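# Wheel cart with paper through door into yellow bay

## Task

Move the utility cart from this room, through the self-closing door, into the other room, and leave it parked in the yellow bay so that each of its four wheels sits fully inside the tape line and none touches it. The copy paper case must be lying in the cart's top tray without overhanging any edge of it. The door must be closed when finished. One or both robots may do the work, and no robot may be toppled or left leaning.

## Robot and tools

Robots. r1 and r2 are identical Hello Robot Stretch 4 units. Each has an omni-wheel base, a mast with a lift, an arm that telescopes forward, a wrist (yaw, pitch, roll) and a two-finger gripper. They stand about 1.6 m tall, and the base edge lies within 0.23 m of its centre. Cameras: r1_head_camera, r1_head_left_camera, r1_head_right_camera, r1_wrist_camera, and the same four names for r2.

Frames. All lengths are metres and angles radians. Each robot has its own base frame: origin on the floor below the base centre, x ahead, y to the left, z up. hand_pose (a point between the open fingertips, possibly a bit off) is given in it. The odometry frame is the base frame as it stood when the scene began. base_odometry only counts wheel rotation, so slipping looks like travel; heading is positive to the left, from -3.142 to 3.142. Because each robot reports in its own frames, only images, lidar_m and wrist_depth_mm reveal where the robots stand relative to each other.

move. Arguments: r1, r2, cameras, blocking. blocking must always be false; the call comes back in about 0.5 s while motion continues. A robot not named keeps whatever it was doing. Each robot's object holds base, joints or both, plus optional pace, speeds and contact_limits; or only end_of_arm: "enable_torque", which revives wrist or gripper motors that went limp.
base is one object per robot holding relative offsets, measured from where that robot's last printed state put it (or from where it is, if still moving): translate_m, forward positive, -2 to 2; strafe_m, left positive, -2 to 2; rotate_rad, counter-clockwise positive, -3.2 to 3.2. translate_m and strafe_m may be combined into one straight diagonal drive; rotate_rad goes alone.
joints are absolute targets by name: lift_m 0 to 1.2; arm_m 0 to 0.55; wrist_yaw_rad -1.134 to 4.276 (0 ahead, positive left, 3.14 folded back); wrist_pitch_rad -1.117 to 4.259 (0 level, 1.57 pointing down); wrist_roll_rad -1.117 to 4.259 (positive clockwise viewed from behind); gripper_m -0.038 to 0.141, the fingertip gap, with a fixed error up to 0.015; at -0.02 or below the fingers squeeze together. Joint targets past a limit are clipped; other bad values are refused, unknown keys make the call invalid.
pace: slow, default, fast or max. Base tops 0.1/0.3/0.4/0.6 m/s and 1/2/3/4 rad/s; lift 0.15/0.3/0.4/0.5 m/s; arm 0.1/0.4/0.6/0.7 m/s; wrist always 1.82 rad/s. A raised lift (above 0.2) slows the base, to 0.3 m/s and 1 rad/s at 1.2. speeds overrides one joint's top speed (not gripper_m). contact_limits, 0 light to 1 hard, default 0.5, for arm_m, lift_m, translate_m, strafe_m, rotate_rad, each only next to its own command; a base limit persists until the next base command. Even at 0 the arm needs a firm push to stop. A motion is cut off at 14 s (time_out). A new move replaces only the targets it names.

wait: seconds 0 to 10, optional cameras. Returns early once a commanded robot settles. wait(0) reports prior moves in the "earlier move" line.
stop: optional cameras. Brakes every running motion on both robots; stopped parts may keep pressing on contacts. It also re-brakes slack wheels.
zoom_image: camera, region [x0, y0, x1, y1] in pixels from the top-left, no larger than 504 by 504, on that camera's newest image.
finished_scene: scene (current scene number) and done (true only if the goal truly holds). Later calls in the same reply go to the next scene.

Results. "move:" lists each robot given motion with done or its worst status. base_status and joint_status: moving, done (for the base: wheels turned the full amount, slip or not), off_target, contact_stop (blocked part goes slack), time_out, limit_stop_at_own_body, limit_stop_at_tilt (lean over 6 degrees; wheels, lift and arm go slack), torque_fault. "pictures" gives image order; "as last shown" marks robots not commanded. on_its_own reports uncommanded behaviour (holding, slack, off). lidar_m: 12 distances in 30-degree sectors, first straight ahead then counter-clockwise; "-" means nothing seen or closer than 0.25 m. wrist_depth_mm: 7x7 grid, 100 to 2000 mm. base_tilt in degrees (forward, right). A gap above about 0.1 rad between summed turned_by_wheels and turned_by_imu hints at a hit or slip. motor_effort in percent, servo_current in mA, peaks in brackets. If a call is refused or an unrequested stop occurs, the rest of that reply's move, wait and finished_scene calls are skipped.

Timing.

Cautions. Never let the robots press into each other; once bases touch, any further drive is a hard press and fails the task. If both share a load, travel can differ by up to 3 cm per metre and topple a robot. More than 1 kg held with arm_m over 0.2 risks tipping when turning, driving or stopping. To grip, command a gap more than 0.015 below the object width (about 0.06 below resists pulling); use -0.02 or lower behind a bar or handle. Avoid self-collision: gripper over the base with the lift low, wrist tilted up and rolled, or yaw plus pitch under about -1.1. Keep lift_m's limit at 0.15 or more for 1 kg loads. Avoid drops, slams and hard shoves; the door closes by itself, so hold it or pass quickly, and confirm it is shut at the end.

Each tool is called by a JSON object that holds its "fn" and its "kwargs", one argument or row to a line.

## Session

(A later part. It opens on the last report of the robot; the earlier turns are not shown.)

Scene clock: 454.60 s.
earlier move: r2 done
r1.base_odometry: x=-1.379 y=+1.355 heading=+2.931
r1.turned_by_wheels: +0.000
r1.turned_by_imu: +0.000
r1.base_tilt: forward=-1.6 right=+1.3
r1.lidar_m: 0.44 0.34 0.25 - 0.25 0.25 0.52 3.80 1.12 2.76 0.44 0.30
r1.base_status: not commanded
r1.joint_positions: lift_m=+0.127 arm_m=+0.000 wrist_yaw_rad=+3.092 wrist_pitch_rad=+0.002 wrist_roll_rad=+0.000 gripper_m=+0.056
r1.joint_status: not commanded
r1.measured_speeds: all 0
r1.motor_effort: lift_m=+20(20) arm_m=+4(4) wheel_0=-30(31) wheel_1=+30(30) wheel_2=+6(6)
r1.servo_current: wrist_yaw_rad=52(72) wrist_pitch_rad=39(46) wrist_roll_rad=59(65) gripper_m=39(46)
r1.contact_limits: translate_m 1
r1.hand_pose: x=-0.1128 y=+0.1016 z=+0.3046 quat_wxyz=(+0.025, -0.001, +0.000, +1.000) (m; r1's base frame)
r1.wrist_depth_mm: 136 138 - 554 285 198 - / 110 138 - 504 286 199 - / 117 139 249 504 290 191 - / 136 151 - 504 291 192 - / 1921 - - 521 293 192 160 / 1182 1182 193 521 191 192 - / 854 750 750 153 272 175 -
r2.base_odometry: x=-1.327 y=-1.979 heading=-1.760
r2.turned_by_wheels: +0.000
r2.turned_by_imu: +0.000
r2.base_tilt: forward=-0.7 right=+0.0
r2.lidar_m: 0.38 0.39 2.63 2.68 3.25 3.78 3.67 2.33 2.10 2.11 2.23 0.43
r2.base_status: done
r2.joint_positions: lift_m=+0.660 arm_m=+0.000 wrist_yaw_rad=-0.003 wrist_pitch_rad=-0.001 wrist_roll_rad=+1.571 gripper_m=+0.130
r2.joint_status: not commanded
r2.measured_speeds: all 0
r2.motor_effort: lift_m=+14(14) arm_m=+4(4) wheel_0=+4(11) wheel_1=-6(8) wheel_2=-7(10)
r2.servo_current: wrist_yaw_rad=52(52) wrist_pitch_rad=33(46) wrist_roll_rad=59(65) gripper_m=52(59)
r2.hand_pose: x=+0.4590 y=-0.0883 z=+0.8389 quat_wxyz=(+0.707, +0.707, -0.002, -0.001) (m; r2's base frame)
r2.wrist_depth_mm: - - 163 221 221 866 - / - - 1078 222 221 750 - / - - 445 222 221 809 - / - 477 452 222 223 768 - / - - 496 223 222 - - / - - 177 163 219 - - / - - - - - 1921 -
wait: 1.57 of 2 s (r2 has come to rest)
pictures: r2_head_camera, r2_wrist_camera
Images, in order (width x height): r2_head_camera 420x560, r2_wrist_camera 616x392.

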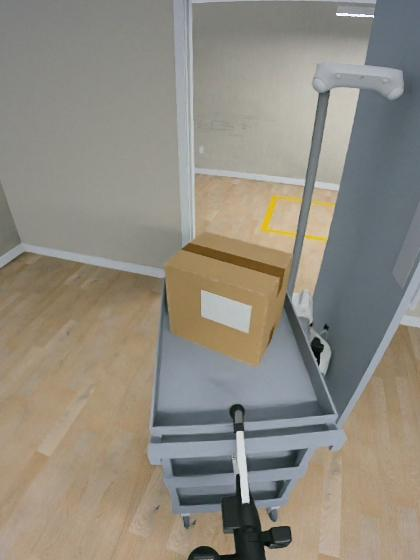

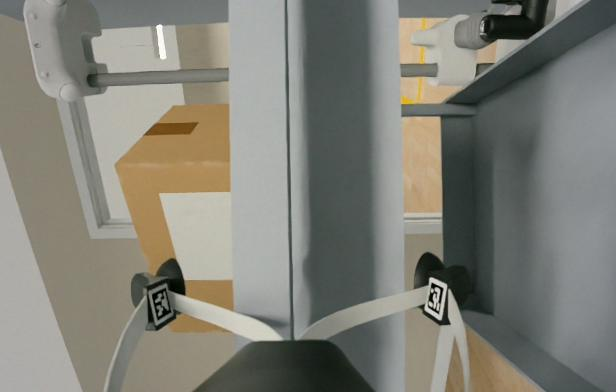

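{"fn": "move", "kwargs": {
  "blocking": false,
  "cameras": [],
  "r2": {"base":{"translate_m":0.06},"pace":"slow"}
}}

{"fn": "wait", "kwargs": {
  "seconds": 2,
  "cameras": []
}}

{"fn": "move", "kwargs": {
  "blocking": false,
  "cameras": [],
  "r2": {"joints":{"gripper_m":0.0}}
}}

{"fn": "wait", "kwargs": {
  "seconds": 2,
  "cameras": []
}}

{"fn": "move", "kwargs": {
  "blocking": false,
  "cameras": [],
  "r2": {"base":{"strafe_m":-0.1},"pace":"slow"}
}}

{"fn": "wait", "kwargs": {
  "seconds": 2.5,
  "cameras": ["r2_head_camera","r1_head_right_camera"]
}}

Scene clock: 464.07 s.
move: r2 moving
r1: as last shown
r1.lidar_m: 0.45 0.34 0.25 - 0.25 0.26 0.51 3.79 1.10 2.74 0.41 0.30
r1.servo_current: wrist_yaw_rad=59(59) wrist_pitch_rad=46(52) wrist_roll_rad=46(52) gripper_m=39(52)
r1.contact_limits: translate_m 1
r1.wrist_depth_mm: 136 138 - 564 285 198 - / 110 139 - 500 286 199 - / 117 139 248 508 290 190 - / 137 151 - 508 290 191 - / 1983 - - 517 291 192 160 / 1182 1205 194 525 191 193 - / 854 759 759 153 272 174 -
r2.base_odometry: x=-1.329 y=-1.991 heading=-1.759
r2.turned_by_wheels: +0.000
r2.turned_by_imu: +0.001
r2.base_tilt: forward=-0.7 right=+0.0
r2.lidar_m: 0.38 0.39 2.63 2.67 3.23 3.79 3.72 2.32 2.09 2.14 2.21 0.41
r2.base_status: translate_m moving
r2.joint_positions: lift_m=+0.660 arm_m=+0.000 wrist_yaw_rad=-0.003 wrist_pitch_rad=-0.001 wrist_roll_rad=+1.571 gripper_m=+0.130
r2.joint_status: not commanded
r2.measured_speeds: translate_m=+0.048 strafe_m=+0.000 rotate_rad=+0.002 lift_m=+0.000 arm_m=+0.000 wrist_yaw_rad=+0.000 wrist_pitch_rad=+0.000 wrist_roll_rad=+0.000
r2.motor_effort: lift_m=+14(14) arm_m=+3(4) wheel_0=+3(8) wheel_1=+6(7) wheel_2=-12(12)
r2.servo_current: wrist_yaw_rad=39(59) wrist_pitch_rad=39(46) wrist_roll_rad=52(52) gripper_m=46(59)
r2.hand_pose: x=+0.4590 y=-0.0883 z=+0.8389 quat_wxyz=(+0.707, +0.707, -0.002, -0.001) (m; r2's base frame)
r2.wrist_depth_mm: - - 158 216 216 854 - / - - 1098 218 216 750 - / - - 442 217 216 768 - / - 469 445 216 217 759 - / - 1921 488 217 217 - - / - - 158 217 213 173 - / - - - - - 1863 -
pictures: none
No camera images: "cameras" was empty.

Scene clock: 465.40 s.
earlier move: r2 done
r1.base_odometry: x=-1.379 y=+1.355 heading=+2.931
r1.turned_by_wheels: +0.000
r1.turned_by_imu: +0.000
r1.base_tilt: forward=-1.6 right=+1.3
r1.lidar_m: 0.42 0.31 0.25 - 0.25 0.25 0.53 3.76 1.09 2.75 0.27 0.25
r1.base_status: not commanded
r1.joint_positions: lift_m=+0.127 arm_m=+0.000 wrist_yaw_rad=+3.092 wrist_pitch_rad=+0.002 wrist_roll_rad=+0.000 gripper_m=+0.056
r1.joint_status: not commanded
r1.measured_speeds: all 0
r1.motor_effort: lift_m=+20(20) arm_m=+4(4) wheel_0=-30(31) wheel_1=+30(30) wheel_2=+6(6)
r1.servo_current: wrist_yaw_rad=33(72) wrist_pitch_rad=46(52) wrist_roll_rad=59(59) gripper_m=46(52)
r1.contact_limits: translate_m 1
r1.hand_pose: x=-0.1128 y=+0.1016 z=+0.3046 quat_wxyz=(+0.025, -0.001, +0.000, +1.000) (m; r1's base frame)
r1.wrist_depth_mm: 136 138 - 564 285 198 - / 110 138 - 504 289 200 - / 117 139 249 508 289 191 - / 136 151 - 508 290 191 - / 1983 - - 517 291 192 160 / 1205 1205 194 521 191 192 - / 854 759 750 154 274 175 -
r2.base_odometry: x=-1.338 y=-2.038 heading=-1.759
r2.turned_by_wheels: +0.000
r2.turned_by_imu: +0.000
r2.base_tilt: forward=-0.7 right=+0.1
r2.lidar_m: 0.40 0.43 2.62 2.62 3.24 3.83 3.75 2.36 2.13 2.14 1.14 0.42
r2.base_status: done
r2.joint_positions: lift_m=+0.660 arm_m=+0.000 wrist_yaw_rad=-0.003 wrist_pitch_rad=-0.001 wrist_roll_rad=+1.571 gripper_m=+0.130
r2.joint_status: not commanded
r2.measured_speeds: all 0
r2.motor_effort: lift_m=+14(14) arm_m=+4(4) wheel_0=+4(9) wheel_1=+5(9) wheel_2=-6(12)
r2.servo_current: wrist_yaw_rad=46(65) wrist_pitch_rad=39(46) wrist_roll_rad=39(59) gripper_m=52(59)
r2.hand_pose: x=+0.4590 y=-0.0883 z=+0.8389 quat_wxyz=(+0.707, +0.707, -0.002, -0.001) (m; r2's base frame)
r2.wrist_depth_mm: - - 168 226 227 878 - / 1576 - 1042 229 229 732 - / 1756 - 449 231 229 831 - / - 480 452 232 231 831 - / - 517 218 233 234 809 - / - - 174 235 213 - - / - - - - - 1863 -
wait: 1.33 of 2 s (r2 has come to rest)
pictures: none
No camera images: "cameras" was empty.

Scene clock: 465.90 s.
move: r2 moving
r1: as last shown
r1.lidar_m: 0.42 0.33 0.25 - 0.25 0.25 0.55 3.77 1.10 2.75 0.28 0.25
r1.servo_current: wrist_yaw_rad=65(65) wrist_pitch_rad=39(46) wrist_roll_rad=52(65) gripper_m=39(46)
r1.contact_limits: translate_m 1
r1.wrist_depth_mm: 136 138 - 564 283 198 - / 110 138 - 500 287 199 - / 117 138 249 508 289 191 - / 136 151 - 512 290 191 - / 1921 - - 521 291 193 160 / 1182 1205 194 517 191 192 - / 842 768 759 153 273 175 -
r2.base_odometry: x=-1.338 y=-2.038 heading=-1.759
r2.turned_by_wheels: +0.000
r2.turned_by_imu: +0.000
r2.base_tilt: forward=-0.7 right=+0.1
r2.lidar_m: 0.39 0.43 2.62 2.64 3.21 3.84 3.74 2.38 2.11 2.12 1.16 0.43
r2.base_status: not commanded
r2.joint_positions: lift_m=+0.660 arm_m=+0.000 wrist_yaw_rad=-0.003 wrist_pitch_rad=-0.001 wrist_roll_rad=+1.571 gripper_m=+0.117
r2.joint_status: gripper_m moving
r2.measured_speeds: all 0
r2.motor_effort: lift_m=+14(14) arm_m=+4(4) wheel_0=+3(4) wheel_1=+5(5) wheel_2=-6(6)
r2.servo_current: wrist_yaw_rad=39(59) wrist_pitch_rad=39(46) wrist_roll_rad=46(59) gripper_m=78(111)
r2.hand_pose: x=+0.4590 y=-0.0883 z=+0.8389 quat_wxyz=(+0.707, +0.707, -0.002, -0.001) (m; r2's base frame)
r2.wrist_depth_mm: - - 168 226 228 891 - / 1618 - 1042 229 229 723 - / 1756 - 452 230 230 820 - / - 484 455 232 232 831 - / - 517 220 233 233 842 - / - - 176 234 196 - - / - - - - - 1756 -
pictures: none
No camera images: "cameras" was empty.

Scene clock: 467.73 s.
earlier move: r2 done
r1.base_odometry: x=-1.379 y=+1.355 heading=+2.931
r1.turned_by_wheels: +0.000
r1.turned_by_imu: +0.000
r1.base_tilt: forward=-1.6 right=+1.3
r1.lidar_m: 0.43 0.35 0.25 - 0.25 0.25 0.55 3.79 1.10 2.76 0.29 0.25
r1.base_status: not commanded
r1.joint_positions: lift_m=+0.127 arm_m=+0.000 wrist_yaw_rad=+3.092 wrist_pitch_rad=+0.002 wrist_roll_rad=+0.000 gripper_m=+0.056
r1.joint_status: not commanded
r1.measured_speeds: all 0
r1.motor_effort: lift_m=+20(20) arm_m=+4(4) wheel_0=-31(31) wheel_1=+29(30) wheel_2=+6(6)
r1.servo_current: wrist_yaw_rad=52(72) wrist_pitch_rad=46(46) wrist_roll_rad=52(65) gripper_m=52(52)
r1.contact_limits: translate_m 1
r1.hand_pose: x=-0.1128 y=+0.1016 z=+0.3046 quat_wxyz=(+0.025, -0.001, +0.000, +1.000) (m; r1's base frame)
r1.wrist_depth_mm: 136 138 - 564 285 198 - / 110 138 - 500 289 199 - / 117 139 249 508 290 190 - / 136 150 - 508 291 193 - / 1983 - - 512 291 192 160 / 1182 1205 194 521 191 192 - / 842 759 759 153 274 175 -
r2.base_odometry: x=-1.338 y=-2.038 heading=-1.760
r2.turned_by_wheels: +0.000
r2.turned_by_imu: +0.000
r2.base_tilt: forward=-0.7 right=+0.1
r2.lidar_m: 0.39 0.42 2.62 2.64 3.20 3.83 3.74 2.37 2.11 2.12 1.13 0.44
r2.base_status: not commanded
r2.joint_positions: lift_m=+0.660 arm_m=+0.000 wrist_yaw_rad=+0.000 wrist_pitch_rad=-0.005 wrist_roll_rad=+1.571 gripper_m=+0.001
r2.joint_status: all done
r2.measured_speeds: all 0
r2.motor_effort: lift_m=+15(15) arm_m=-3(5) wheel_0=-1(4) wheel_1=+1(5) wheel_2=+0(6)
r2.servo_current: wrist_yaw_rad=46(59) wrist_pitch_rad=46(52) wrist_roll_rad=52(59) gripper_m=78(358)
r2.hand_pose: x=+0.4593 y=-0.0874 z=+0.8399 quat_wxyz=(+0.707, +0.707, -0.002, +0.002) (m; r2's base frame)
r2.wrist_depth_mm: - - - 227 227 976 741 / - - - 229 229 809 - / - - 504 231 230 809 - / - 1808 484 233 232 831 - / - - 525 202 234 831 - / - - 187 178 182 - - / - - - - - 1708 508
wait: 1.83 of 2 s (r2 has come to rest)
pictures: none
No camera images: "cameras" was empty.

Scene clock: 468.23 s.
move: r2 moving
r1: as last shown
r1.lidar_m: 0.41 0.32 0.25 - 0.25 0.27 0.54 3.77 1.11 2.75 0.27 0.25
r1.motor_effort: lift_m=+20(20) arm_m=+4(4) wheel_0=-30(30) wheel_1=+30(30) wheel_2=+6(6)
r1.servo_current: wrist_yaw_rad=65(65) wrist_pitch_rad=33(52) wrist_roll_rad=65(65) gripper_m=39(52)
r1.contact_limits: translate_m 1
r1.wrist_depth_mm: 136 138 - 559 285 198 - / 110 138 - 500 287 199 - / 117 139 248 508 289 191 - / 137 151 - 508 290 191 - / - - - 517 290 193 160 / 1205 1205 194 521 191 193 - / 842 759 759 154 273 175 -
r2.base_odometry: x=-1.352 y=-2.035 heading=-1.759
r2.turned_by_wheels: +0.000
r2.turned_by_imu: +0.001
r2.base_tilt: forward=-0.7 right=+0.1
r2.lidar_m: 0.40 0.45 2.62 2.67 3.24 3.85 3.69 2.35 2.08 2.13 1.19 0.44
r2.base_status: strafe_m moving
r2.joint_positions: lift_m=+0.660 arm_m=+0.000 wrist_yaw_rad=+0.002 wrist_pitch_rad=-0.005 wrist_roll_rad=+1.571 gripper_m=+0.001
r2.joint_status: not commanded
r2.measured_speeds: translate_m=+0.000 strafe_m=-0.057 rotate_rad=-0.001 lift_m=+0.000 arm_m=+0.000 wrist_yaw_rad=+0.018 wrist_pitch_rad=+0.000 wrist_roll_rad=+0.000
r2.motor_effort: lift_m=+15(15) arm_m=-3(4) wheel_0=+12(13) wheel_1=-6(9) wheel_2=+1(1)
r2.servo_current: wrist_yaw_rad=46(52) wrist_pitch_rad=46(46) wrist_roll_rad=46(59) gripper_m=78(78)
r2.hand_pose: x=+0.4595 y=-0.0868 z=+0.8399 quat_wxyz=(+0.707, +0.707, -0.001, +0.003) (m; r2's base frame)
r2.wrist_depth_mm: - - - 224 224 976 - / - - 1042 226 226 809 - / - - 496 229 229 820 - / - 1863 484 232 231 831 - / - - 530 233 234 831 - / - - 189 178 181 - - / - - - - 238 1863 500
pictures: none
No camera images: "cameras" was empty.

Scene clock: 469.87 s.
earlier move: r2 done
r1.base_odometry: x=-1.379 y=+1.355 heading=+2.931
r1.turned_by_wheels: +0.000
r1.turned_by_imu: +0.000
r1.base_tilt: forward=-1.6 right=+1.3
r1.lidar_m: 0.34 0.34 0.25 - 0.25 0.25 0.54 3.79 1.10 2.75 0.25 0.25
r1.base_status: not commanded
r1.joint_positions: lift_m=+0.127 arm_m=+0.000 wrist_yaw_rad=+3.092 wrist_pitch_rad=+0.002 wrist_roll_rad=+0.000 gripper_m=+0.056
r1.joint_status: not commanded
r1.measured_speeds: all 0
r1.motor_effort: lift_m=+20(20) arm_m=+4(4) wheel_0=-30(31) wheel_1=+30(30) wheel_2=+6(6)
r1.servo_current: wrist_yaw_rad=39(72) wrist_pitch_rad=46(52) wrist_roll_rad=52(65) gripper_m=52(52)
r1.contact_limits: translate_m 1
r1.hand_pose: x=-0.1128 y=+0.1016 z=+0.3046 quat_wxyz=(+0.025, -0.001, +0.000, +1.000) (m; r1's base frame)
r1.wrist_depth_mm: 136 138 - 564 286 198 - / 111 139 - 500 289 200 - / 117 139 249 504 289 191 - / 137 151 - 512 293 192 - / 1921 - - 517 291 193 160 / 1182 1182 194 521 191 193 - / 854 759 759 153 272 175 -
r2.base_odometry: x=-1.436 y=-2.019 heading=-1.759
r2.turned_by_wheels: +0.000
r2.turned_by_imu: +0.000
r2.base_tilt: forward=-0.7 right=+0.0
r2.lidar_m: 0.39 0.42 2.70 2.72 3.31 3.86 3.67 2.28 2.02 2.04 2.16 0.46
r2.base_status: done
r2.joint_positions: lift_m=+0.660 arm_m=+0.000 wrist_yaw_rad=+0.004 wrist_pitch_rad=-0.005 wrist_roll_rad=+1.571 gripper_m=+0.001
r2.joint_status: not commanded
r2.measured_speeds: all 0
r2.motor_effort: lift_m=+15(15) arm_m=-3(4) wheel_0=+6(16) wheel_1=-3(9) wheel_2=+0(2)
r2.servo_current: wrist_yaw_rad=46(65) wrist_pitch_rad=39(52) wrist_roll_rad=52(59) gripper_m=72(78)
r2.hand_pose: x=+0.4597 y=-0.0862 z=+0.8399 quat_wxyz=(+0.707, +0.707, +0.000, +0.003) (m; r2's base frame)
r2.wrist_depth_mm: - - - 246 245 946 741 / - - - 243 244 1025 - / - - 634 240 241 798 - / - 1921 480 238 239 831 - / - 530 508 213 237 831 - / - - 188 179 182 - - / - - 603 - - - -
wait: 1.63 of 2.5 s (r2 has come to rest)
pictures: r1_head_right_camera, r2_head_camera
Images, in order (width x height): r1_head_right_camera 420x672, r2_head_camera 420x560.

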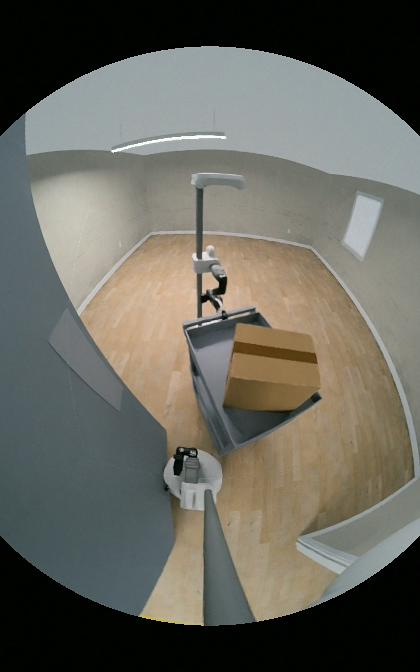

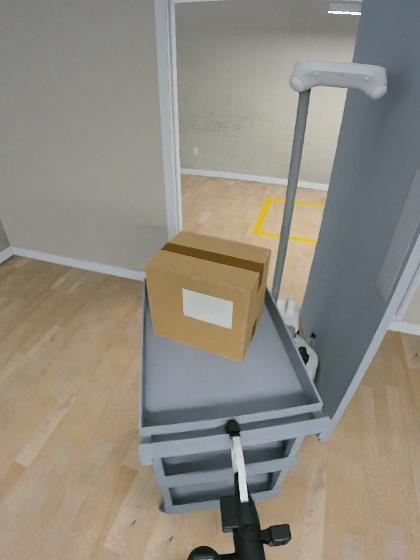

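{"fn": "move", "kwargs": {
  "blocking": false,
  "cameras": [],
  "r2": {"base":{"translate_m":0.25,"strafe_m":0.02},"pace":"slow","contact_limits":{"translate_m":0.3}}
}}

{"fn": "wait", "kwargs": {
  "seconds": 5,
  "cameras": ["r2_head_camera","r1_head_right_camera","r2_wrist_camera"]
}}

Scene clock: 479.90 s.
move: r2 moving
r1: as last shown
r1.lidar_m: 0.34 0.33 0.25 - 0.25 0.25 0.51 3.78 1.11 2.76 0.25 0.25
r1.motor_effort: lift_m=+20(20) arm_m=+4(4) wheel_0=-30(30) wheel_1=+30(30) wheel_2=+6(6)
r1.servo_current: wrist_yaw_rad=52(65) wrist_pitch_rad=39(46) wrist_roll_rad=39(59) gripper_m=39(46)
r1.contact_limits: translate_m 1
r1.wrist_depth_mm: 136 138 - 564 285 198 - / 110 139 - 500 286 199 - / 117 139 249 504 289 191 - / 136 151 - 508 290 192 - / 1983 - - 512 291 193 160 / 1205 1205 193 521 191 192 - / 854 750 759 153 273 174 -
r2.base_odometry: x=-1.438 y=-2.031 heading=-1.759
r2.turned_by_wheels: +0.000
r2.turned_by_imu: +0.000
r2.base_tilt: forward=-0.7 right=+0.1
r2.lidar_m: 0.37 0.39 2.71 2.71 3.26 3.90 3.68 2.25 2.02 2.04 2.16 0.44
r2.base_status: translate_m moving; strafe_m moving
r2.joint_positions: lift_m=+0.660 arm_m=+0.000 wrist_yaw_rad=+0.001 wrist_pitch_rad=-0.005 wrist_roll_rad=+1.571 gripper_m=+0.001
r2.joint_status: not commanded
r2.measured_speeds: translate_m=+0.048 strafe_m=+0.003 rotate_rad=-0.003 lift_m=+0.000 arm_m=+0.000 wrist_yaw_rad=-0.027 wrist_pitch_rad=+0.000 wrist_roll_rad=+0.000
r2.motor_effort: lift_m=+15(15) arm_m=-4(4) wheel_0=+6(10) wheel_1=+6(7) wheel_2=-11(11)
r2.servo_current: wrist_yaw_rad=46(59) wrist_pitch_rad=39(46) wrist_roll_rad=46(59) gripper_m=65(78)
r2.contact_limits: translate_m 0.3
r2.hand_pose: x=+0.4593 y=-0.0873 z=+0.8399 quat_wxyz=(+0.707, +0.707, -0.002, +0.002) (m; r2's base frame)
r2.wrist_depth_mm: - - - 191 250 1008 759 / - - - 246 247 917 544 / - - - 243 244 831 - / - 1921 477 239 240 831 - / - 517 500 206 237 831 - / - - 188 178 176 - - / - - 585 - - - -
pictures: none
No camera images: "cameras" was empty.

Scene clock: 483.20 s.
earlier move: r2 done
r1.base_odometry: x=-1.379 y=+1.355 heading=+2.931
r1.turned_by_wheels: +0.000
r1.turned_by_imu: -0.001
r1.base_tilt: forward=-1.6 right=+1.3
r1.lidar_m: 0.33 0.33 0.25 - 0.25 0.25 0.54 3.81 1.10 0.25 0.25 0.25
r1.base_status: not commanded
r1.joint_positions: lift_m=+0.127 arm_m=+0.000 wrist_yaw_rad=+3.092 wrist_pitch_rad=+0.002 wrist_roll_rad=+0.000 gripper_m=+0.056
r1.joint_status: not commanded
r1.measured_speeds: all 0
r1.motor_effort: lift_m=+20(20) arm_m=+4(4) wheel_0=-25(31) wheel_1=+29(30) wheel_2=+2(6)
r1.servo_current: wrist_yaw_rad=39(72) wrist_pitch_rad=33(52) wrist_roll_rad=46(72) gripper_m=46(46)
r1.contact_limits: translate_m 1
r1.hand_pose: x=-0.1128 y=+0.1016 z=+0.3046 quat_wxyz=(+0.025, -0.001, +0.000, +1.000) (m; r1's base frame)
r1.wrist_depth_mm: 136 138 - 564 286 198 - / 110 138 - 500 287 199 - / 117 139 250 504 289 191 - / 136 151 - 508 290 193 - / 1921 - - 512 293 192 160 / 1205 1205 193 517 191 193 - / 854 759 759 153 274 175 -
r2.base_odometry: x=-1.464 y=-2.268 heading=-1.759
r2.turned_by_wheels: +0.000
r2.turned_by_imu: +0.000
r2.base_tilt: forward=-0.7 right=+0.1
r2.lidar_m: 0.37 0.40 2.60 2.64 3.19 4.09 3.75 2.40 2.12 2.13 0.80 0.45
r2.base_status: done
r2.joint_positions: lift_m=+0.660 arm_m=+0.000 wrist_yaw_rad=-0.003 wrist_pitch_rad=-0.005 wrist_roll_rad=+1.571 gripper_m=+0.001
r2.joint_status: not commanded
r2.measured_speeds: all 0
r2.motor_effort: lift_m=+15(15) arm_m=+4(4) wheel_0=+1(10) wheel_1=+5(8) wheel_2=-8(15)
r2.servo_current: wrist_yaw_rad=46(65) wrist_pitch_rad=39(52) wrist_roll_rad=52(59) gripper_m=72(78)
r2.contact_limits: translate_m 0.3
r2.hand_pose: x=+0.4590 y=-0.0884 z=+0.8399 quat_wxyz=(+0.707, +0.707, -0.003, +0.001) (m; r2's base frame)
r2.wrist_depth_mm: - - - 191 250 891 668 / 831 - - 246 247 1618 - / - - 676 243 244 788 - / 1661 - 477 238 240 842 - / 1661 521 508 198 237 820 - / - - 187 177 182 - - / - - 585 - - - -
wait: 3.30 of 5 s (r2 has come to rest)
pictures: r1_head_right_camera, r2_head_camera, r2_wrist_camera
Images, in order (width x height): r1_head_right_camera 420x672, r2_head_camera 420x560, r2_wrist_camera 616x392.

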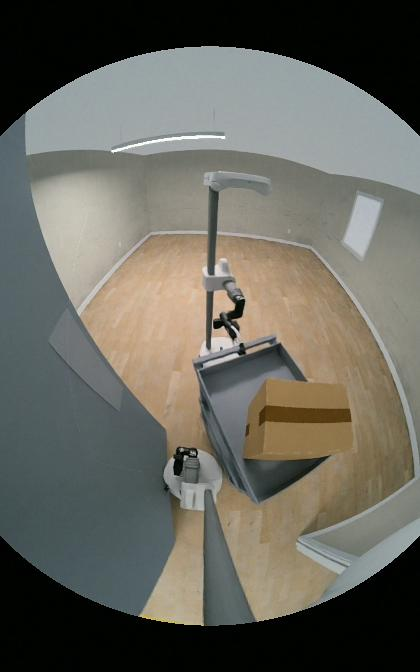

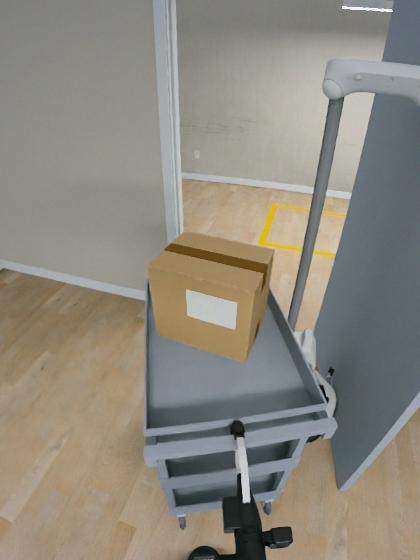

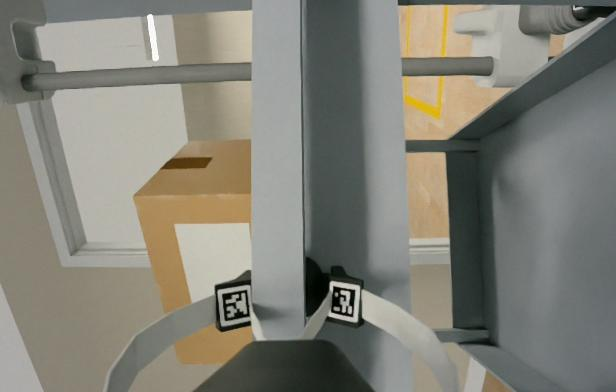

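{"fn": "move", "kwargs": {
  "blocking": false,
  "cameras": [],
  "r2": {"base":{"translate_m":0.2,"strafe_m":0.05},"pace":"slow","contact_limits":{"translate_m":0.3}}
}}

{"fn": "wait", "kwargs": {
  "seconds": 5,
  "cameras": ["r2_head_camera","r1_head_right_camera","r1_head_left_camera"]
}}

Scene clock: 491.53 s.
move: r2 moving
r1: as last shown
r1.turned_by_imu: +0.000
r1.lidar_m: 0.32 0.31 0.25 - 0.25 0.25 0.51 3.81 0.25 0.25 0.25 0.25
r1.motor_effort: lift_m=+20(20) arm_m=+4(4) wheel_0=-24(25) wheel_1=+29(29) wheel_2=+2(2)
r1.servo_current: wrist_yaw_rad=72(72) wrist_pitch_rad=46(52) wrist_roll_rad=39(59) gripper_m=46(46)
r1.contact_limits: translate_m 1
r1.wrist_depth_mm: 136 138 - 564 285 198 - / 110 138 - 500 289 199 - / 117 138 250 504 289 191 - / 136 151 - 508 290 192 - / 1983 - - 517 291 192 160 / 1205 1205 194 521 191 193 - / 831 759 750 153 272 175 -
r2.base_odometry: x=-1.463 y=-2.281 heading=-1.760
r2.turned_by_wheels: +0.000
r2.turned_by_imu: +0.000
r2.base_tilt: forward=-0.7 right=+0.1
r2.lidar_m: 0.36 0.40 2.59 2.62 3.20 4.11 3.80 2.36 2.15 2.16 0.80 0.41
r2.base_status: translate_m moving; strafe_m moving
r2.joint_positions: lift_m=+0.660 arm_m=+0.000 wrist_yaw_rad=-0.003 wrist_pitch_rad=-0.005 wrist_roll_rad=+1.571 gripper_m=+0.001
r2.joint_status: not commanded
r2.measured_speeds: translate_m=+0.048 strafe_m=+0.012 rotate_rad=-0.001 lift_m=+0.000 arm_m=+0.000 wrist_yaw_rad=+0.000 wrist_pitch_rad=+0.000 wrist_roll_rad=+0.000
r2.motor_effort: lift_m=+15(15) arm_m=+4(4) wheel_0=+4(5) wheel_1=+7(8) wheel_2=-13(13)
r2.servo_current: wrist_yaw_rad=46(59) wrist_pitch_rad=46(46) wrist_roll_rad=46(59) gripper_m=72(72)
r2.contact_limits: translate_m 0.3
r2.hand_pose: x=+0.4590 y=-0.0884 z=+0.8399 quat_wxyz=(+0.707, +0.707, -0.003, +0.001) (m; r2's base frame)
r2.wrist_depth_mm: - - - 191 251 1921 668 / 1430 - - 246 247 1661 - / - - 668 241 242 788 - / 1618 - 480 239 240 842 - / 1661 521 504 199 236 820 - / - - 187 178 182 - - / - - 591 - - - -
pictures: none
No camera images: "cameras" was empty.

Scene clock: 494.33 s.
earlier move: r2 done
r1.base_odometry: x=-1.379 y=+1.355 heading=+2.931
r1.turned_by_wheels: +0.000
r1.turned_by_imu: +0.000
r1.base_tilt: forward=-1.6 right=+1.3
r1.lidar_m: 0.37 0.32 0.25 - 0.25 0.25 0.53 3.77 0.25 0.25 0.25 0.25
r1.base_status: not commanded
r1.joint_positions: lift_m=+0.127 arm_m=+0.000 wrist_yaw_rad=+3.092 wrist_pitch_rad=+0.002 wrist_roll_rad=+0.000 gripper_m=+0.056
r1.joint_status: not commanded
r1.measured_speeds: all 0
r1.motor_effort: lift_m=+20(20) arm_m=+4(4) wheel_0=-24(25) wheel_1=+29(29) wheel_2=+2(3)
r1.servo_current: wrist_yaw_rad=52(72) wrist_pitch_rad=39(52) wrist_roll_rad=39(65) gripper_m=46(46)
r1.contact_limits: translate_m 1
r1.hand_pose: x=-0.1128 y=+0.1016 z=+0.3046 quat_wxyz=(+0.025, -0.001, +0.000, +1.000) (m; r1's base frame)
r1.wrist_depth_mm: 136 138 - 564 283 198 - / 110 138 - 500 287 199 - / 117 139 250 508 290 191 - / 136 151 - 508 291 192 - / 1921 - - 512 290 192 160 / 1205 1205 193 525 191 192 - / 854 759 750 153 272 175 -
r2.base_odometry: x=-1.452 y=-2.474 heading=-1.760
r2.turned_by_wheels: +0.000
r2.turned_by_imu: -0.001
r2.base_tilt: forward=-0.6 right=+0.0
r2.lidar_m: 0.38 0.41 2.51 2.50 3.05 4.27 3.99 2.50 2.23 2.28 0.74 0.44
r2.base_status: done
r2.joint_positions: lift_m=+0.660 arm_m=+0.000 wrist_yaw_rad=-0.003 wrist_pitch_rad=-0.005 wrist_roll_rad=+1.571 gripper_m=+0.001
r2.joint_status: not commanded
r2.measured_speeds: all 0
r2.motor_effort: lift_m=+15(15) arm_m=+4(4) wheel_0=+1(7) wheel_1=+4(8) wheel_2=-9(15)
r2.servo_current: wrist_yaw_rad=46(65) wrist_pitch_rad=46(52) wrist_roll_rad=39(65) gripper_m=65(78)
r2.contact_limits: translate_m 0.3
r2.hand_pose: x=+0.4590 y=-0.0884 z=+0.8399 quat_wxyz=(+0.707, +0.707, -0.003, +0.001) (m; r2's base frame)
r2.wrist_depth_mm: 634 - - 242 242 1618 - / - - - 182 240 1863 - / - - 591 237 238 842 - / - - 480 236 236 820 - / 1499 525 512 198 236 820 - / - - 187 177 181 - - / - - - - - - -
wait: 2.80 of 5 s (r2 has come to rest)
pictures: r1_head_left_camera, r1_head_right_camera, r2_head_camera
Images, in order (width x height): r1_head_left_camera 420x672, r1_head_right_camera 420x672, r2_head_camera 420x560.

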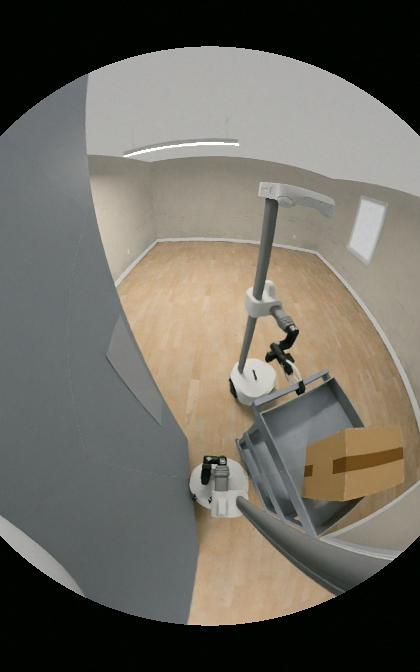

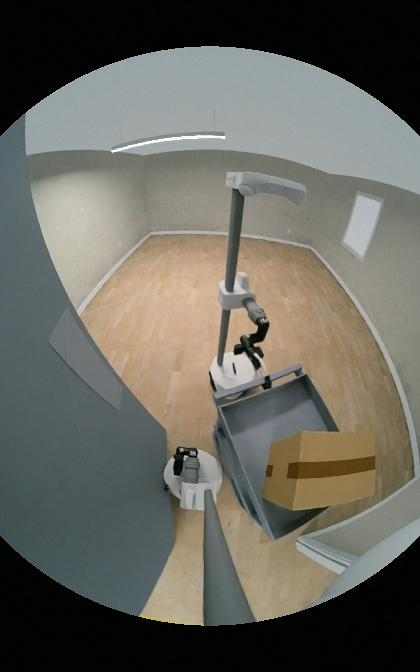

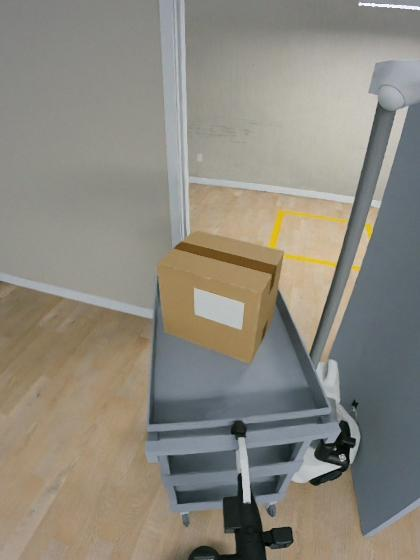

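{"fn": "move", "kwargs": {
  "blocking": false,
  "cameras": [],
  "r2": {"base":{"translate_m":0.03,"strafe_m":0.25},"pace":"slow","contact_limits":{"strafe_m":0.3}}
}}

{"fn": "wait", "kwargs": {
  "seconds": 5,
  "cameras": ["r2_head_camera","r1_head_right_camera"]
}}

Scene clock: 500.53 s.
move: r2 moving
r1: as last shown
r1.lidar_m: 0.71 0.32 0.25 - 0.25 0.25 0.53 3.79 0.28 0.25 0.25 0.25
r1.motor_effort: lift_m=+20(20) arm_m=+4(4) wheel_0=-25(25) wheel_1=+29(29) wheel_2=+2(2)
r1.servo_current: wrist_yaw_rad=65(65) wrist_pitch_rad=46(52) wrist_roll_rad=52(59) gripper_m=39(46)
r1.contact_limits: translate_m 1
r1.wrist_depth_mm: 136 138 - 559 282 198 - / 110 139 - 500 287 199 - / 117 139 248 508 289 191 - / 136 151 - 512 290 191 - / 1983 - - 508 291 193 160 / 1229 1205 193 521 191 192 - / 831 750 750 153 273 175 -
r2.base_odometry: x=-1.439 y=-2.478 heading=-1.761
r2.turned_by_wheels: -0.001
r2.turned_by_imu: +0.000
r2.base_tilt: forward=-0.7 right=+0.1
r2.lidar_m: 0.39 0.43 2.48 2.52 3.04 4.26 4.00 2.51 2.26 2.28 0.74 0.41
r2.base_status: translate_m moving; strafe_m moving
r2.joint_positions: lift_m=+0.660 arm_m=+0.000 wrist_yaw_rad=-0.004 wrist_pitch_rad=-0.005 wrist_roll_rad=+1.571 gripper_m=+0.001
r2.joint_status: not commanded
r2.measured_speeds: translate_m=+0.006 strafe_m=+0.052 rotate_rad=+0.002 lift_m=+0.000 arm_m=+0.000 wrist_yaw_rad=+0.000 wrist_pitch_rad=+0.000 wrist_roll_rad=+0.000
r2.motor_effort: lift_m=+15(15) arm_m=+4(4) wheel_0=-7(13) wheel_1=+7(8) wheel_2=-9(11)
r2.servo_current: wrist_yaw_rad=52(52) wrist_pitch_rad=39(52) wrist_roll_rad=46(52) gripper_m=78(78)
r2.contact_limits: strafe_m 0.3
r2.hand_pose: x=+0.4589 y=-0.0886 z=+0.8399 quat_wxyz=(+0.707, +0.707, -0.003, +0.000) (m; r2's base frame)
r2.wrist_depth_mm: 640 - - 240 240 1756 - / - - - 180 238 1808 - / - - 580 238 236 831 - / - - 477 236 236 820 - / 1464 530 512 198 235 809 - / - - 189 177 181 - - / - - - - - - -
pictures: none
No camera images: "cameras" was empty.

Scene clock: 503.77 s.
earlier move: r2 done
r1.base_odometry: x=-1.379 y=+1.355 heading=+2.931
r1.turned_by_wheels: +0.000
r1.turned_by_imu: +0.000
r1.base_tilt: forward=-1.6 right=+1.3
r1.lidar_m: 5.13 0.35 0.25 - 0.25 0.25 0.53 3.79 0.30 0.28 0.30 0.43
r1.base_status: not commanded
r1.joint_positions: lift_m=+0.127 arm_m=+0.000 wrist_yaw_rad=+3.092 wrist_pitch_rad=+0.002 wrist_roll_rad=+0.000 gripper_m=+0.056
r1.joint_status: not commanded
r1.measured_speeds: all 0
r1.motor_effort: lift_m=+20(20) arm_m=+4(4) wheel_0=-25(25) wheel_1=+29(29) wheel_2=+2(3)
r1.servo_current: wrist_yaw_rad=52(65) wrist_pitch_rad=39(52) wrist_roll_rad=46(59) gripper_m=39(52)
r1.contact_limits: translate_m 1
r1.hand_pose: x=-0.1128 y=+0.1016 z=+0.3046 quat_wxyz=(+0.025, -0.001, +0.000, +1.000) (m; r1's base frame)
r1.wrist_depth_mm: 135 138 - 569 285 198 - / 111 139 - 500 287 199 - / 117 139 249 504 289 191 - / 136 151 - 508 290 193 - / 1921 - - 512 291 193 160 / 1205 1205 193 517 191 192 - / 854 750 750 153 272 174 -
r2.base_odometry: x=-1.212 y=-2.550 heading=-1.760
r2.turned_by_wheels: +0.000
r2.turned_by_imu: +0.000
r2.base_tilt: forward=-0.7 right=+0.1
r2.lidar_m: 0.44 1.97 2.24 2.28 2.77 4.22 - 2.79 2.47 2.51 0.84 0.40
r2.base_status: done
r2.joint_positions: lift_m=+0.660 arm_m=+0.000 wrist_yaw_rad=-0.004 wrist_pitch_rad=-0.005 wrist_roll_rad=+1.571 gripper_m=+0.001
r2.joint_status: not commanded
r2.measured_speeds: all 0
r2.motor_effort: lift_m=+15(15) arm_m=+4(4) wheel_0=-9(13) wheel_1=+3(8) wheel_2=-4(11)
r2.servo_current: wrist_yaw_rad=39(59) wrist_pitch_rad=52(52) wrist_roll_rad=46(59) gripper_m=59(78)
r2.contact_limits: strafe_m 0.3
r2.hand_pose: x=+0.4589 y=-0.0886 z=+0.8399 quat_wxyz=(+0.707, +0.707, -0.003, +0.000) (m; r2's base frame)
r2.wrist_depth_mm: - - 492 183 186 723 - / - 452 424 191 195 750 - / - 496 455 202 206 798 - / 1430 580 535 213 218 - - / - - 627 213 230 - - / - - 181 179 181 1537 500 / - - - - - 1537 1281
wait: 3.23 of 5 s (r2 has come to rest)
pictures: r1_head_right_camera, r2_head_camera
Images, in order (width x height): r1_head_right_camera 420x672, r2_head_camera 420x560.

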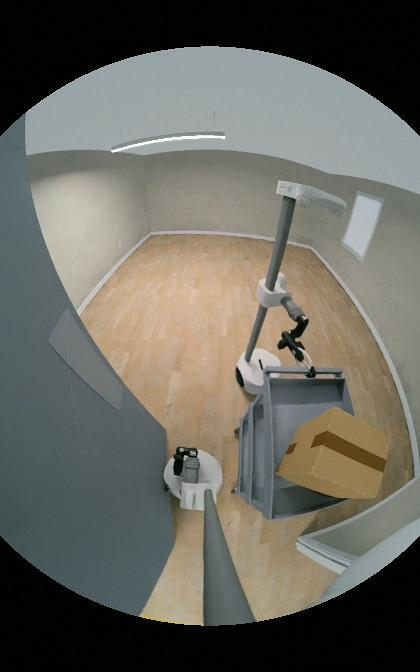

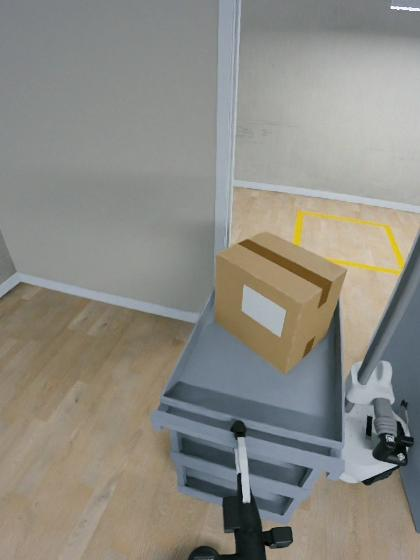

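{"fn": "move", "kwargs": {
  "blocking": false,
  "cameras": [],
  "r2": {"joints":{"gripper_m":0.13}}
}}

{"fn": "wait", "kwargs": {
  "seconds": 2,
  "cameras": []
}}

{"fn": "move", "kwargs": {
  "blocking": false,
  "cameras": [],
  "r2": {"base":{"translate_m":-0.12,"strafe_m":0.18}}
}}

{"fn": "wait", "kwargs": {
  "seconds": 3,
  "cameras": []
}}

{"fn": "move", "kwargs": {
  "blocking": false,
  "cameras": [],
  "r2": {"base":{"rotate_rad":-0.39}}
}}

{"fn": "wait", "kwargs": {
  "seconds": 3,
  "cameras": ["r2_head_camera","r2_wrist_camera","r1_head_right_camera"]
}}

Scene clock: 515.10 s.
move: r2 moving
r1: as last shown
r1.lidar_m: 5.14 0.34 0.25 - 0.25 0.25 0.53 3.78 0.31 0.27 0.30 0.44
r1.motor_effort: lift_m=+20(20) arm_m=+4(4) wheel_0=-25(25) wheel_1=+29(29) wheel_2=+2(2)
r1.servo_current: wrist_yaw_rad=59(59) wrist_pitch_rad=46(46) wrist_roll_rad=52(59) gripper_m=39(46)
r1.contact_limits: translate_m 1
r1.wrist_depth_mm: 136 138 - 559 285 198 - / 110 138 - 500 287 200 - / 117 139 249 504 290 191 - / 136 151 - 512 291 191 - / 1983 - - 512 291 193 160 / 1229 1182 193 517 191 192 - / 854 750 750 153 272 175 -
r2.base_odometry: x=-1.212 y=-2.550 heading=-1.760
r2.turned_by_wheels: +0.000
r2.turned_by_imu: +0.001
r2.base_tilt: forward=-0.7 right=+0.1
r2.lidar_m: 0.43 1.99 2.25 2.28 2.78 4.21 - 2.78 2.49 2.52 0.86 0.41
r2.base_status: not commanded
r2.joint_positions: lift_m=+0.660 arm_m=+0.000 wrist_yaw_rad=-0.004 wrist_pitch_rad=-0.005 wrist_roll_rad=+1.571 gripper_m=+0.020
r2.joint_status: gripper_m moving
r2.measured_speeds: translate_m=+0.000 strafe_m=+0.000 rotate_rad=+0.001 lift_m=+0.000 arm_m=+0.000 wrist_yaw_rad=+0.000 wrist_pitch_rad=+0.000 wrist_roll_rad=+0.000
r2.motor_effort: lift_m=+15(15) arm_m=+4(4) wheel_0=-6(9) wheel_1=+3(3) wheel_2=-4(4)
r2.servo_current: wrist_yaw_rad=52(52) wrist_pitch_rad=39(46) wrist_roll_rad=46(59) gripper_m=98(117)
r2.contact_limits: strafe_m 0.3
r2.hand_pose: x=+0.4589 y=-0.0886 z=+0.8399 quat_wxyz=(+0.707, +0.707, -0.003, +0.000) (m; r2's base frame)
r2.wrist_depth_mm: - - 480 186 187 723 - / - 452 430 195 198 750 - / - 504 452 206 208 798 - / 1430 580 539 216 220 - - / - - 204 218 234 - - / - - 186 181 186 1576 496 / - - - - - - 1308
pictures: none
No camera images: "cameras" was empty.

Scene clock: 516.73 s.
earlier move: r2 done
r1.base_odometry: x=-1.379 y=+1.355 heading=+2.931
r1.turned_by_wheels: +0.000
r1.turned_by_imu: +0.000
r1.base_tilt: forward=-1.6 right=+1.3
r1.lidar_m: 5.11 0.32 0.25 - 0.25 0.25 0.53 3.79 0.30 0.29 0.32 0.47
r1.base_status: not commanded
r1.joint_positions: lift_m=+0.127 arm_m=+0.000 wrist_yaw_rad=+3.092 wrist_pitch_rad=+0.002 wrist_roll_rad=+0.000 gripper_m=+0.056
r1.joint_status: not commanded
r1.measured_speeds: all 0
r1.motor_effort: lift_m=+20(20) arm_m=+4(4) wheel_0=-25(25) wheel_1=+28(29) wheel_2=+2(3)
r1.servo_current: wrist_yaw_rad=46(65) wrist_pitch_rad=39(46) wrist_roll_rad=52(65) gripper_m=39(46)
r1.contact_limits: translate_m 1
r1.hand_pose: x=-0.1128 y=+0.1016 z=+0.3046 quat_wxyz=(+0.025, -0.001, +0.000, +1.000) (m; r1's base frame)
r1.wrist_depth_mm: 136 138 - 564 285 198 - / 110 138 - 504 289 200 - / 117 139 248 504 289 191 - / 136 151 - 508 290 192 - / 1921 - - 512 293 193 160 / 1205 1229 193 521 191 192 - / 854 750 759 153 274 175 -
r2.base_odometry: x=-1.212 y=-2.550 heading=-1.760
r2.turned_by_wheels: +0.000
r2.turned_by_imu: +0.000
r2.base_tilt: forward=-0.7 right=+0.0
r2.lidar_m: 0.45 1.96 2.25 2.28 2.81 4.22 - 2.79 2.47 2.49 0.86 0.40
r2.base_status: not commanded
r2.joint_positions: lift_m=+0.660 arm_m=+0.000 wrist_yaw_rad=-0.003 wrist_pitch_rad=-0.001 wrist_roll_rad=+1.571 gripper_m=+0.130
r2.joint_status: all done
r2.measured_speeds: all 0
r2.motor_effort: lift_m=+15(15) arm_m=+4(4) wheel_0=-3(9) wheel_1=+3(3) wheel_2=-4(4)
r2.servo_current: wrist_yaw_rad=46(65) wrist_pitch_rad=39(52) wrist_roll_rad=39(59) gripper_m=52(117)
r2.contact_limits: strafe_m 0.3
r2.hand_pose: x=+0.4590 y=-0.0882 z=+0.8388 quat_wxyz=(+0.707, +0.707, -0.001, -0.001) (m; r2's base frame)
r2.wrist_depth_mm: - 525 137 190 191 732 - / - 427 415 199 200 778 - / - 484 442 212 214 798 - / 1499 564 525 224 227 - - / - - 172 236 236 - - / - 186 179 249 193 525 477 / - - - - - 1661 439
wait: 1.63 of 2 s (r2 has come to rest)
pictures: none
No camera images: "cameras" was empty.

Scene clock: 517.23 s.
move: r2 moving
r1: as last shown
r1.lidar_m: 5.13 0.32 0.25 - 0.25 0.25 0.52 3.80 0.30 0.28 0.31 0.47
r1.motor_effort: lift_m=+20(20) arm_m=+4(4) wheel_0=-24(25) wheel_1=+29(29) wheel_2=+2(3)
r1.servo_current: wrist_yaw_rad=39(72) wrist_pitch_rad=46(46) wrist_roll_rad=39(52) gripper_m=39(52)
r1.contact_limits: translate_m 1
r1.wrist_depth_mm: 136 138 - 559 285 198 - / 110 138 - 500 286 198 - / 117 139 250 504 290 191 - / 136 151 - 512 290 191 - / 1983 - - 517 293 192 160 / 1205 1229 193 525 190 193 - / 854 759 750 154 272 175 -
r2.base_odometry: x=-1.183 y=-2.538 heading=-1.759
r2.turned_by_wheels: +0.001
r2.turned_by_imu: +0.001
r2.base_tilt: forward=-0.7 right=+0.1
r2.lidar_m: 0.47 1.98 2.22 2.24 2.76 4.20 - 2.78 2.52 2.52 0.89 0.43
r2.base_status: translate_m moving; strafe_m moving
r2.joint_positions: lift_m=+0.660 arm_m=+0.000 wrist_yaw_rad=-0.003 wrist_pitch_rad=-0.001 wrist_roll_rad=+1.571 gripper_m=+0.130
r2.joint_status: not commanded
r2.measured_speeds: translate_m=-0.069 strafe_m=+0.100 rotate_rad=+0.002 lift_m=+0.000 arm_m=+0.000 wrist_yaw_rad=+0.000 wrist_pitch_rad=+0.000 wrist_roll_rad=+0.000
r2.motor_effort: lift_m=+15(15) arm_m=+4(4) wheel_0=-10(13) wheel_1=+7(8) wheel_2=+11(11)
r2.servo_current: wrist_yaw_rad=52(59) wrist_pitch_rad=39(46) wrist_roll_rad=39(59) gripper_m=52(59)
r2.hand_pose: x=+0.4590 y=-0.0882 z=+0.8388 quat_wxyz=(+0.707, +0.707, -0.001, -0.001) (m; r2's base frame)
r2.wrist_depth_mm: - 517 462 208 213 - - / - 452 439 220 228 788 - / - 544 473 235 831 - - / - - 591 247 250 - - / - - 199 260 262 - - / - 186 195 276 190 1366 469 / - - - - - 1618 415
pictures: none
No camera images: "cameras" was empty.

Scene clock: 518.87 s.
earlier move: r2 done
r1.base_odometry: x=-1.379 y=+1.355 heading=+2.931
r1.turned_by_wheels: +0.000
r1.turned_by_imu: +0.000
r1.base_tilt: forward=-1.6 right=+1.3
r1.lidar_m: 5.14 0.34 0.25 - 0.25 0.25 0.54 3.79 0.29 0.28 0.29 0.47
r1.base_status: not commanded
r1.joint_positions: lift_m=+0.127 arm_m=+0.000 wrist_yaw_rad=+3.092 wrist_pitch_rad=+0.002 wrist_roll_rad=+0.000 gripper_m=+0.056
r1.joint_status: not commanded
r1.measured_speeds: all 0
r1.motor_effort: lift_m=+20(20) arm_m=+4(4) wheel_0=-25(25) wheel_1=+29(29) wheel_2=+2(3)
r1.servo_current: wrist_yaw_rad=46(72) wrist_pitch_rad=46(52) wrist_roll_rad=59(59) gripper_m=33(52)
r1.contact_limits: translate_m 1
r1.hand_pose: x=-0.1128 y=+0.1016 z=+0.3046 quat_wxyz=(+0.025, -0.001, +0.000, +1.000) (m; r1's base frame)
r1.wrist_depth_mm: 136 138 - 559 285 197 - / 111 139 - 500 287 199 - / 117 139 248 504 291 190 - / 136 151 - 512 290 192 - / - - - 517 291 192 160 / 1182 1205 193 521 191 193 - / 854 759 759 153 272 174 -
r2.base_odometry: x=-1.013 y=-2.466 heading=-1.759
r2.turned_by_wheels: +0.000
r2.turned_by_imu: +0.000
r2.base_tilt: forward=-0.7 right=+0.1
r2.lidar_m: 0.58 2.19 2.14 2.12 2.62 4.03 4.09 2.90 2.61 2.65 0.68 0.57
r2.base_status: done
r2.joint_positions: lift_m=+0.660 arm_m=+0.000 wrist_yaw_rad=-0.003 wrist_pitch_rad=-0.001 wrist_roll_rad=+1.571 gripper_m=+0.130
r2.joint_status: not commanded
r2.measured_speeds: all 0
r2.motor_effort: lift_m=+15(15) arm_m=+4(4) wheel_0=-1(13) wheel_1=+4(10) wheel_2=+4(11)
r2.servo_current: wrist_yaw_rad=46(59) wrist_pitch_rad=39(46) wrist_roll_rad=39(59) gripper_m=52(59)
r2.hand_pose: x=+0.4590 y=-0.0882 z=+0.8388 quat_wxyz=(+0.707, +0.707, -0.001, -0.001) (m; r2's base frame)
r2.wrist_depth_mm: - - 569 343 - - - / - - 654 364 - - - / 1537 - 741 387 - - - / - - - 407 - 512 418 / - - - 375 433 1397 1182 / - 186 188 - 189 1397 1160 / - - - - - 1661 1182
wait: 1.63 of 3 s (r2 has come to rest)
pictures: none
No camera images: "cameras" was empty.

Scene clock: 519.37 s.
move: r2 moving
r1: as last shown
r1.lidar_m: 5.14 0.35 0.25 - 0.25 0.25 0.53 3.81 0.29 0.29 0.32 0.46
r1.motor_effort: lift_m=+20(20) arm_m=+4(4) wheel_0=-25(25) wheel_1=+29(29) wheel_2=+2(2)
r1.servo_current: wrist_yaw_rad=52(59) wrist_pitch_rad=46(46) wrist_roll_rad=46(65) gripper_m=39(46)
r1.contact_limits: translate_m 1
r1.wrist_depth_mm: 136 138 - 569 285 198 - / 110 138 - 500 287 199 - / 117 139 249 504 289 191 - / 137 151 - 512 291 192 - / - - - 517 291 192 160 / 1205 1182 195 525 191 193 - / 842 750 768 153 273 175 -
r2.base_odometry: x=-1.013 y=-2.466 heading=-2.005
r2.turned_by_wheels: -0.245
r2.turned_by_imu: -0.238
r2.base_tilt: forward=-0.7 right=+0.1
r2.lidar_m: 0.58 1.87 2.16 2.12 2.31 3.39 4.12 3.40 2.68 2.63 1.18 0.60
r2.base_status: rotate_rad moving
r2.joint_positions: lift_m=+0.660 arm_m=+0.000 wrist_yaw_rad=-0.003 wrist_pitch_rad=-0.001 wrist_roll_rad=+1.571 gripper_m=+0.130
r2.joint_status: not commanded
r2.measured_speeds: translate_m=-0.001 strafe_m=+0.002 rotate_rad=-0.804 lift_m=+0.000 arm_m=+0.000 wrist_yaw_rad=+0.000 wrist_pitch_rad=+0.000 wrist_roll_rad=+0.000
r2.motor_effort: lift_m=+15(15) arm_m=+4(4) wheel_0=+7(9) wheel_1=+6(10) wheel_2=+7(11)
r2.servo_current: wrist_yaw_rad=46(52) wrist_pitch_rad=39(46) wrist_roll_rad=39(59) gripper_m=52(59)
r2.hand_pose: x=+0.4590 y=-0.0882 z=+0.8388 quat_wxyz=(+0.707, +0.707, -0.001, +0.000) (m; r2's base frame)
r2.wrist_depth_mm: - - - 373 - 723 - / - - 699 384 - - - / - - 634 394 - - - / - - 707 402 - - 410 / - - 768 410 - - 418 / - 186 187 364 193 439 430 / - - - - - 1618 1098
pictures: none
No camera images: "cameras" was empty.

Scene clock: 520.03 s.
earlier move: r2 done
r1.base_odometry: x=-1.379 y=+1.355 heading=+2.931
r1.turned_by_wheels: +0.000
r1.turned_by_imu: +0.000
r1.base_tilt: forward=-1.6 right=+1.3
r1.lidar_m: 5.12 0.33 0.25 - 0.25 0.25 0.54 3.77 0.30 0.28 0.31 0.46
r1.base_status: not commanded
r1.joint_positions: lift_m=+0.127 arm_m=+0.000 wrist_yaw_rad=+3.092 wrist_pitch_rad=+0.002 wrist_roll_rad=+0.000 gripper_m=+0.056
r1.joint_status: not commanded
r1.measured_speeds: all 0
r1.motor_effort: lift_m=+20(20) arm_m=+4(4) wheel_0=-24(25) wheel_1=+29(29) wheel_2=+2(2)
r1.servo_current: wrist_yaw_rad=52(59) wrist_pitch_rad=39(52) wrist_roll_rad=52(65) gripper_m=39(46)
r1.contact_limits: translate_m 1
r1.hand_pose: x=-0.1128 y=+0.1016 z=+0.3046 quat_wxyz=(+0.025, -0.001, +0.000, +1.000) (m; r1's base frame)
r1.wrist_depth_mm: 136 138 - 559 283 198 - / 110 138 - 500 287 199 - / 117 139 249 508 289 190 - / 137 151 - 512 291 191 - / 1983 - - 517 291 193 160 / 1182 1205 194 517 191 193 - / 842 750 750 153 273 175 -
r2.base_odometry: x=-1.013 y=-2.466 heading=-2.149
r2.turned_by_wheels: -0.144
r2.turned_by_imu: -0.140
r2.base_tilt: forward=-0.7 right=+0.1
r2.lidar_m: 0.56 0.58 2.24 2.13 2.21 2.96 4.17 3.88 2.78 2.63 1.19 0.62
r2.base_status: done
r2.joint_positions: lift_m=+0.660 arm_m=+0.000 wrist_yaw_rad=-0.003 wrist_pitch_rad=-0.001 wrist_roll_rad=+1.571 gripper_m=+0.130
r2.joint_status: not commanded
r2.measured_speeds: all 0
r2.motor_effort: lift_m=+15(15) arm_m=+4(4) wheel_0=+5(9) wheel_1=+3(10) wheel_2=+3(11)
r2.servo_current: wrist_yaw_rad=59(59) wrist_pitch_rad=33(46) wrist_roll_rad=46(65) gripper_m=52(59)
r2.hand_pose: x=+0.4590 y=-0.0882 z=+0.8388 quat_wxyz=(+0.707, +0.707, -0.001, +0.000) (m; r2's base frame)
r2.wrist_depth_mm: - - - - - 1008 854 / 1008 - - 366 442 430 427 / 1661 - - 424 - 866 424 / 1618 - 683 421 - - 418 / 1661 - 676 421 - - 418 / 1537 196 218 418 193 - 418 / - - - - - - -
wait: 0.67 of 3 s (r2 has come to rest)
pictures: r1_head_right_camera, r2_head_camera, r2_wrist_camera
Images, in order (width x height): r1_head_right_camera 420x672, r2_head_camera 420x560, r2_wrist_camera 616x392.

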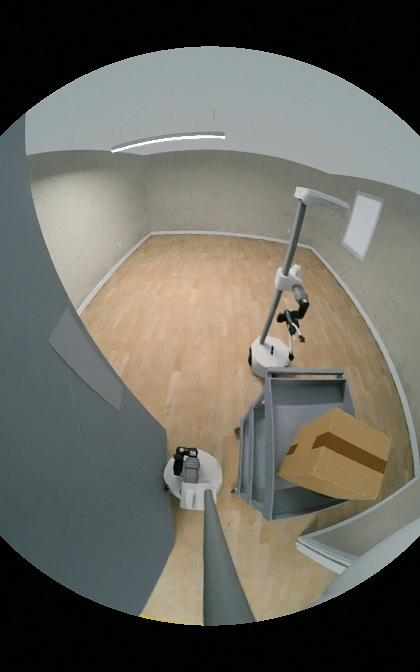

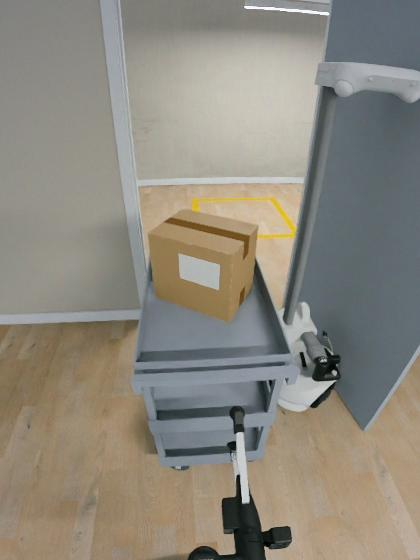

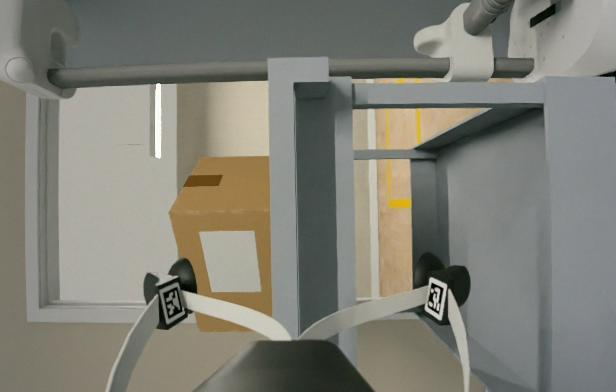

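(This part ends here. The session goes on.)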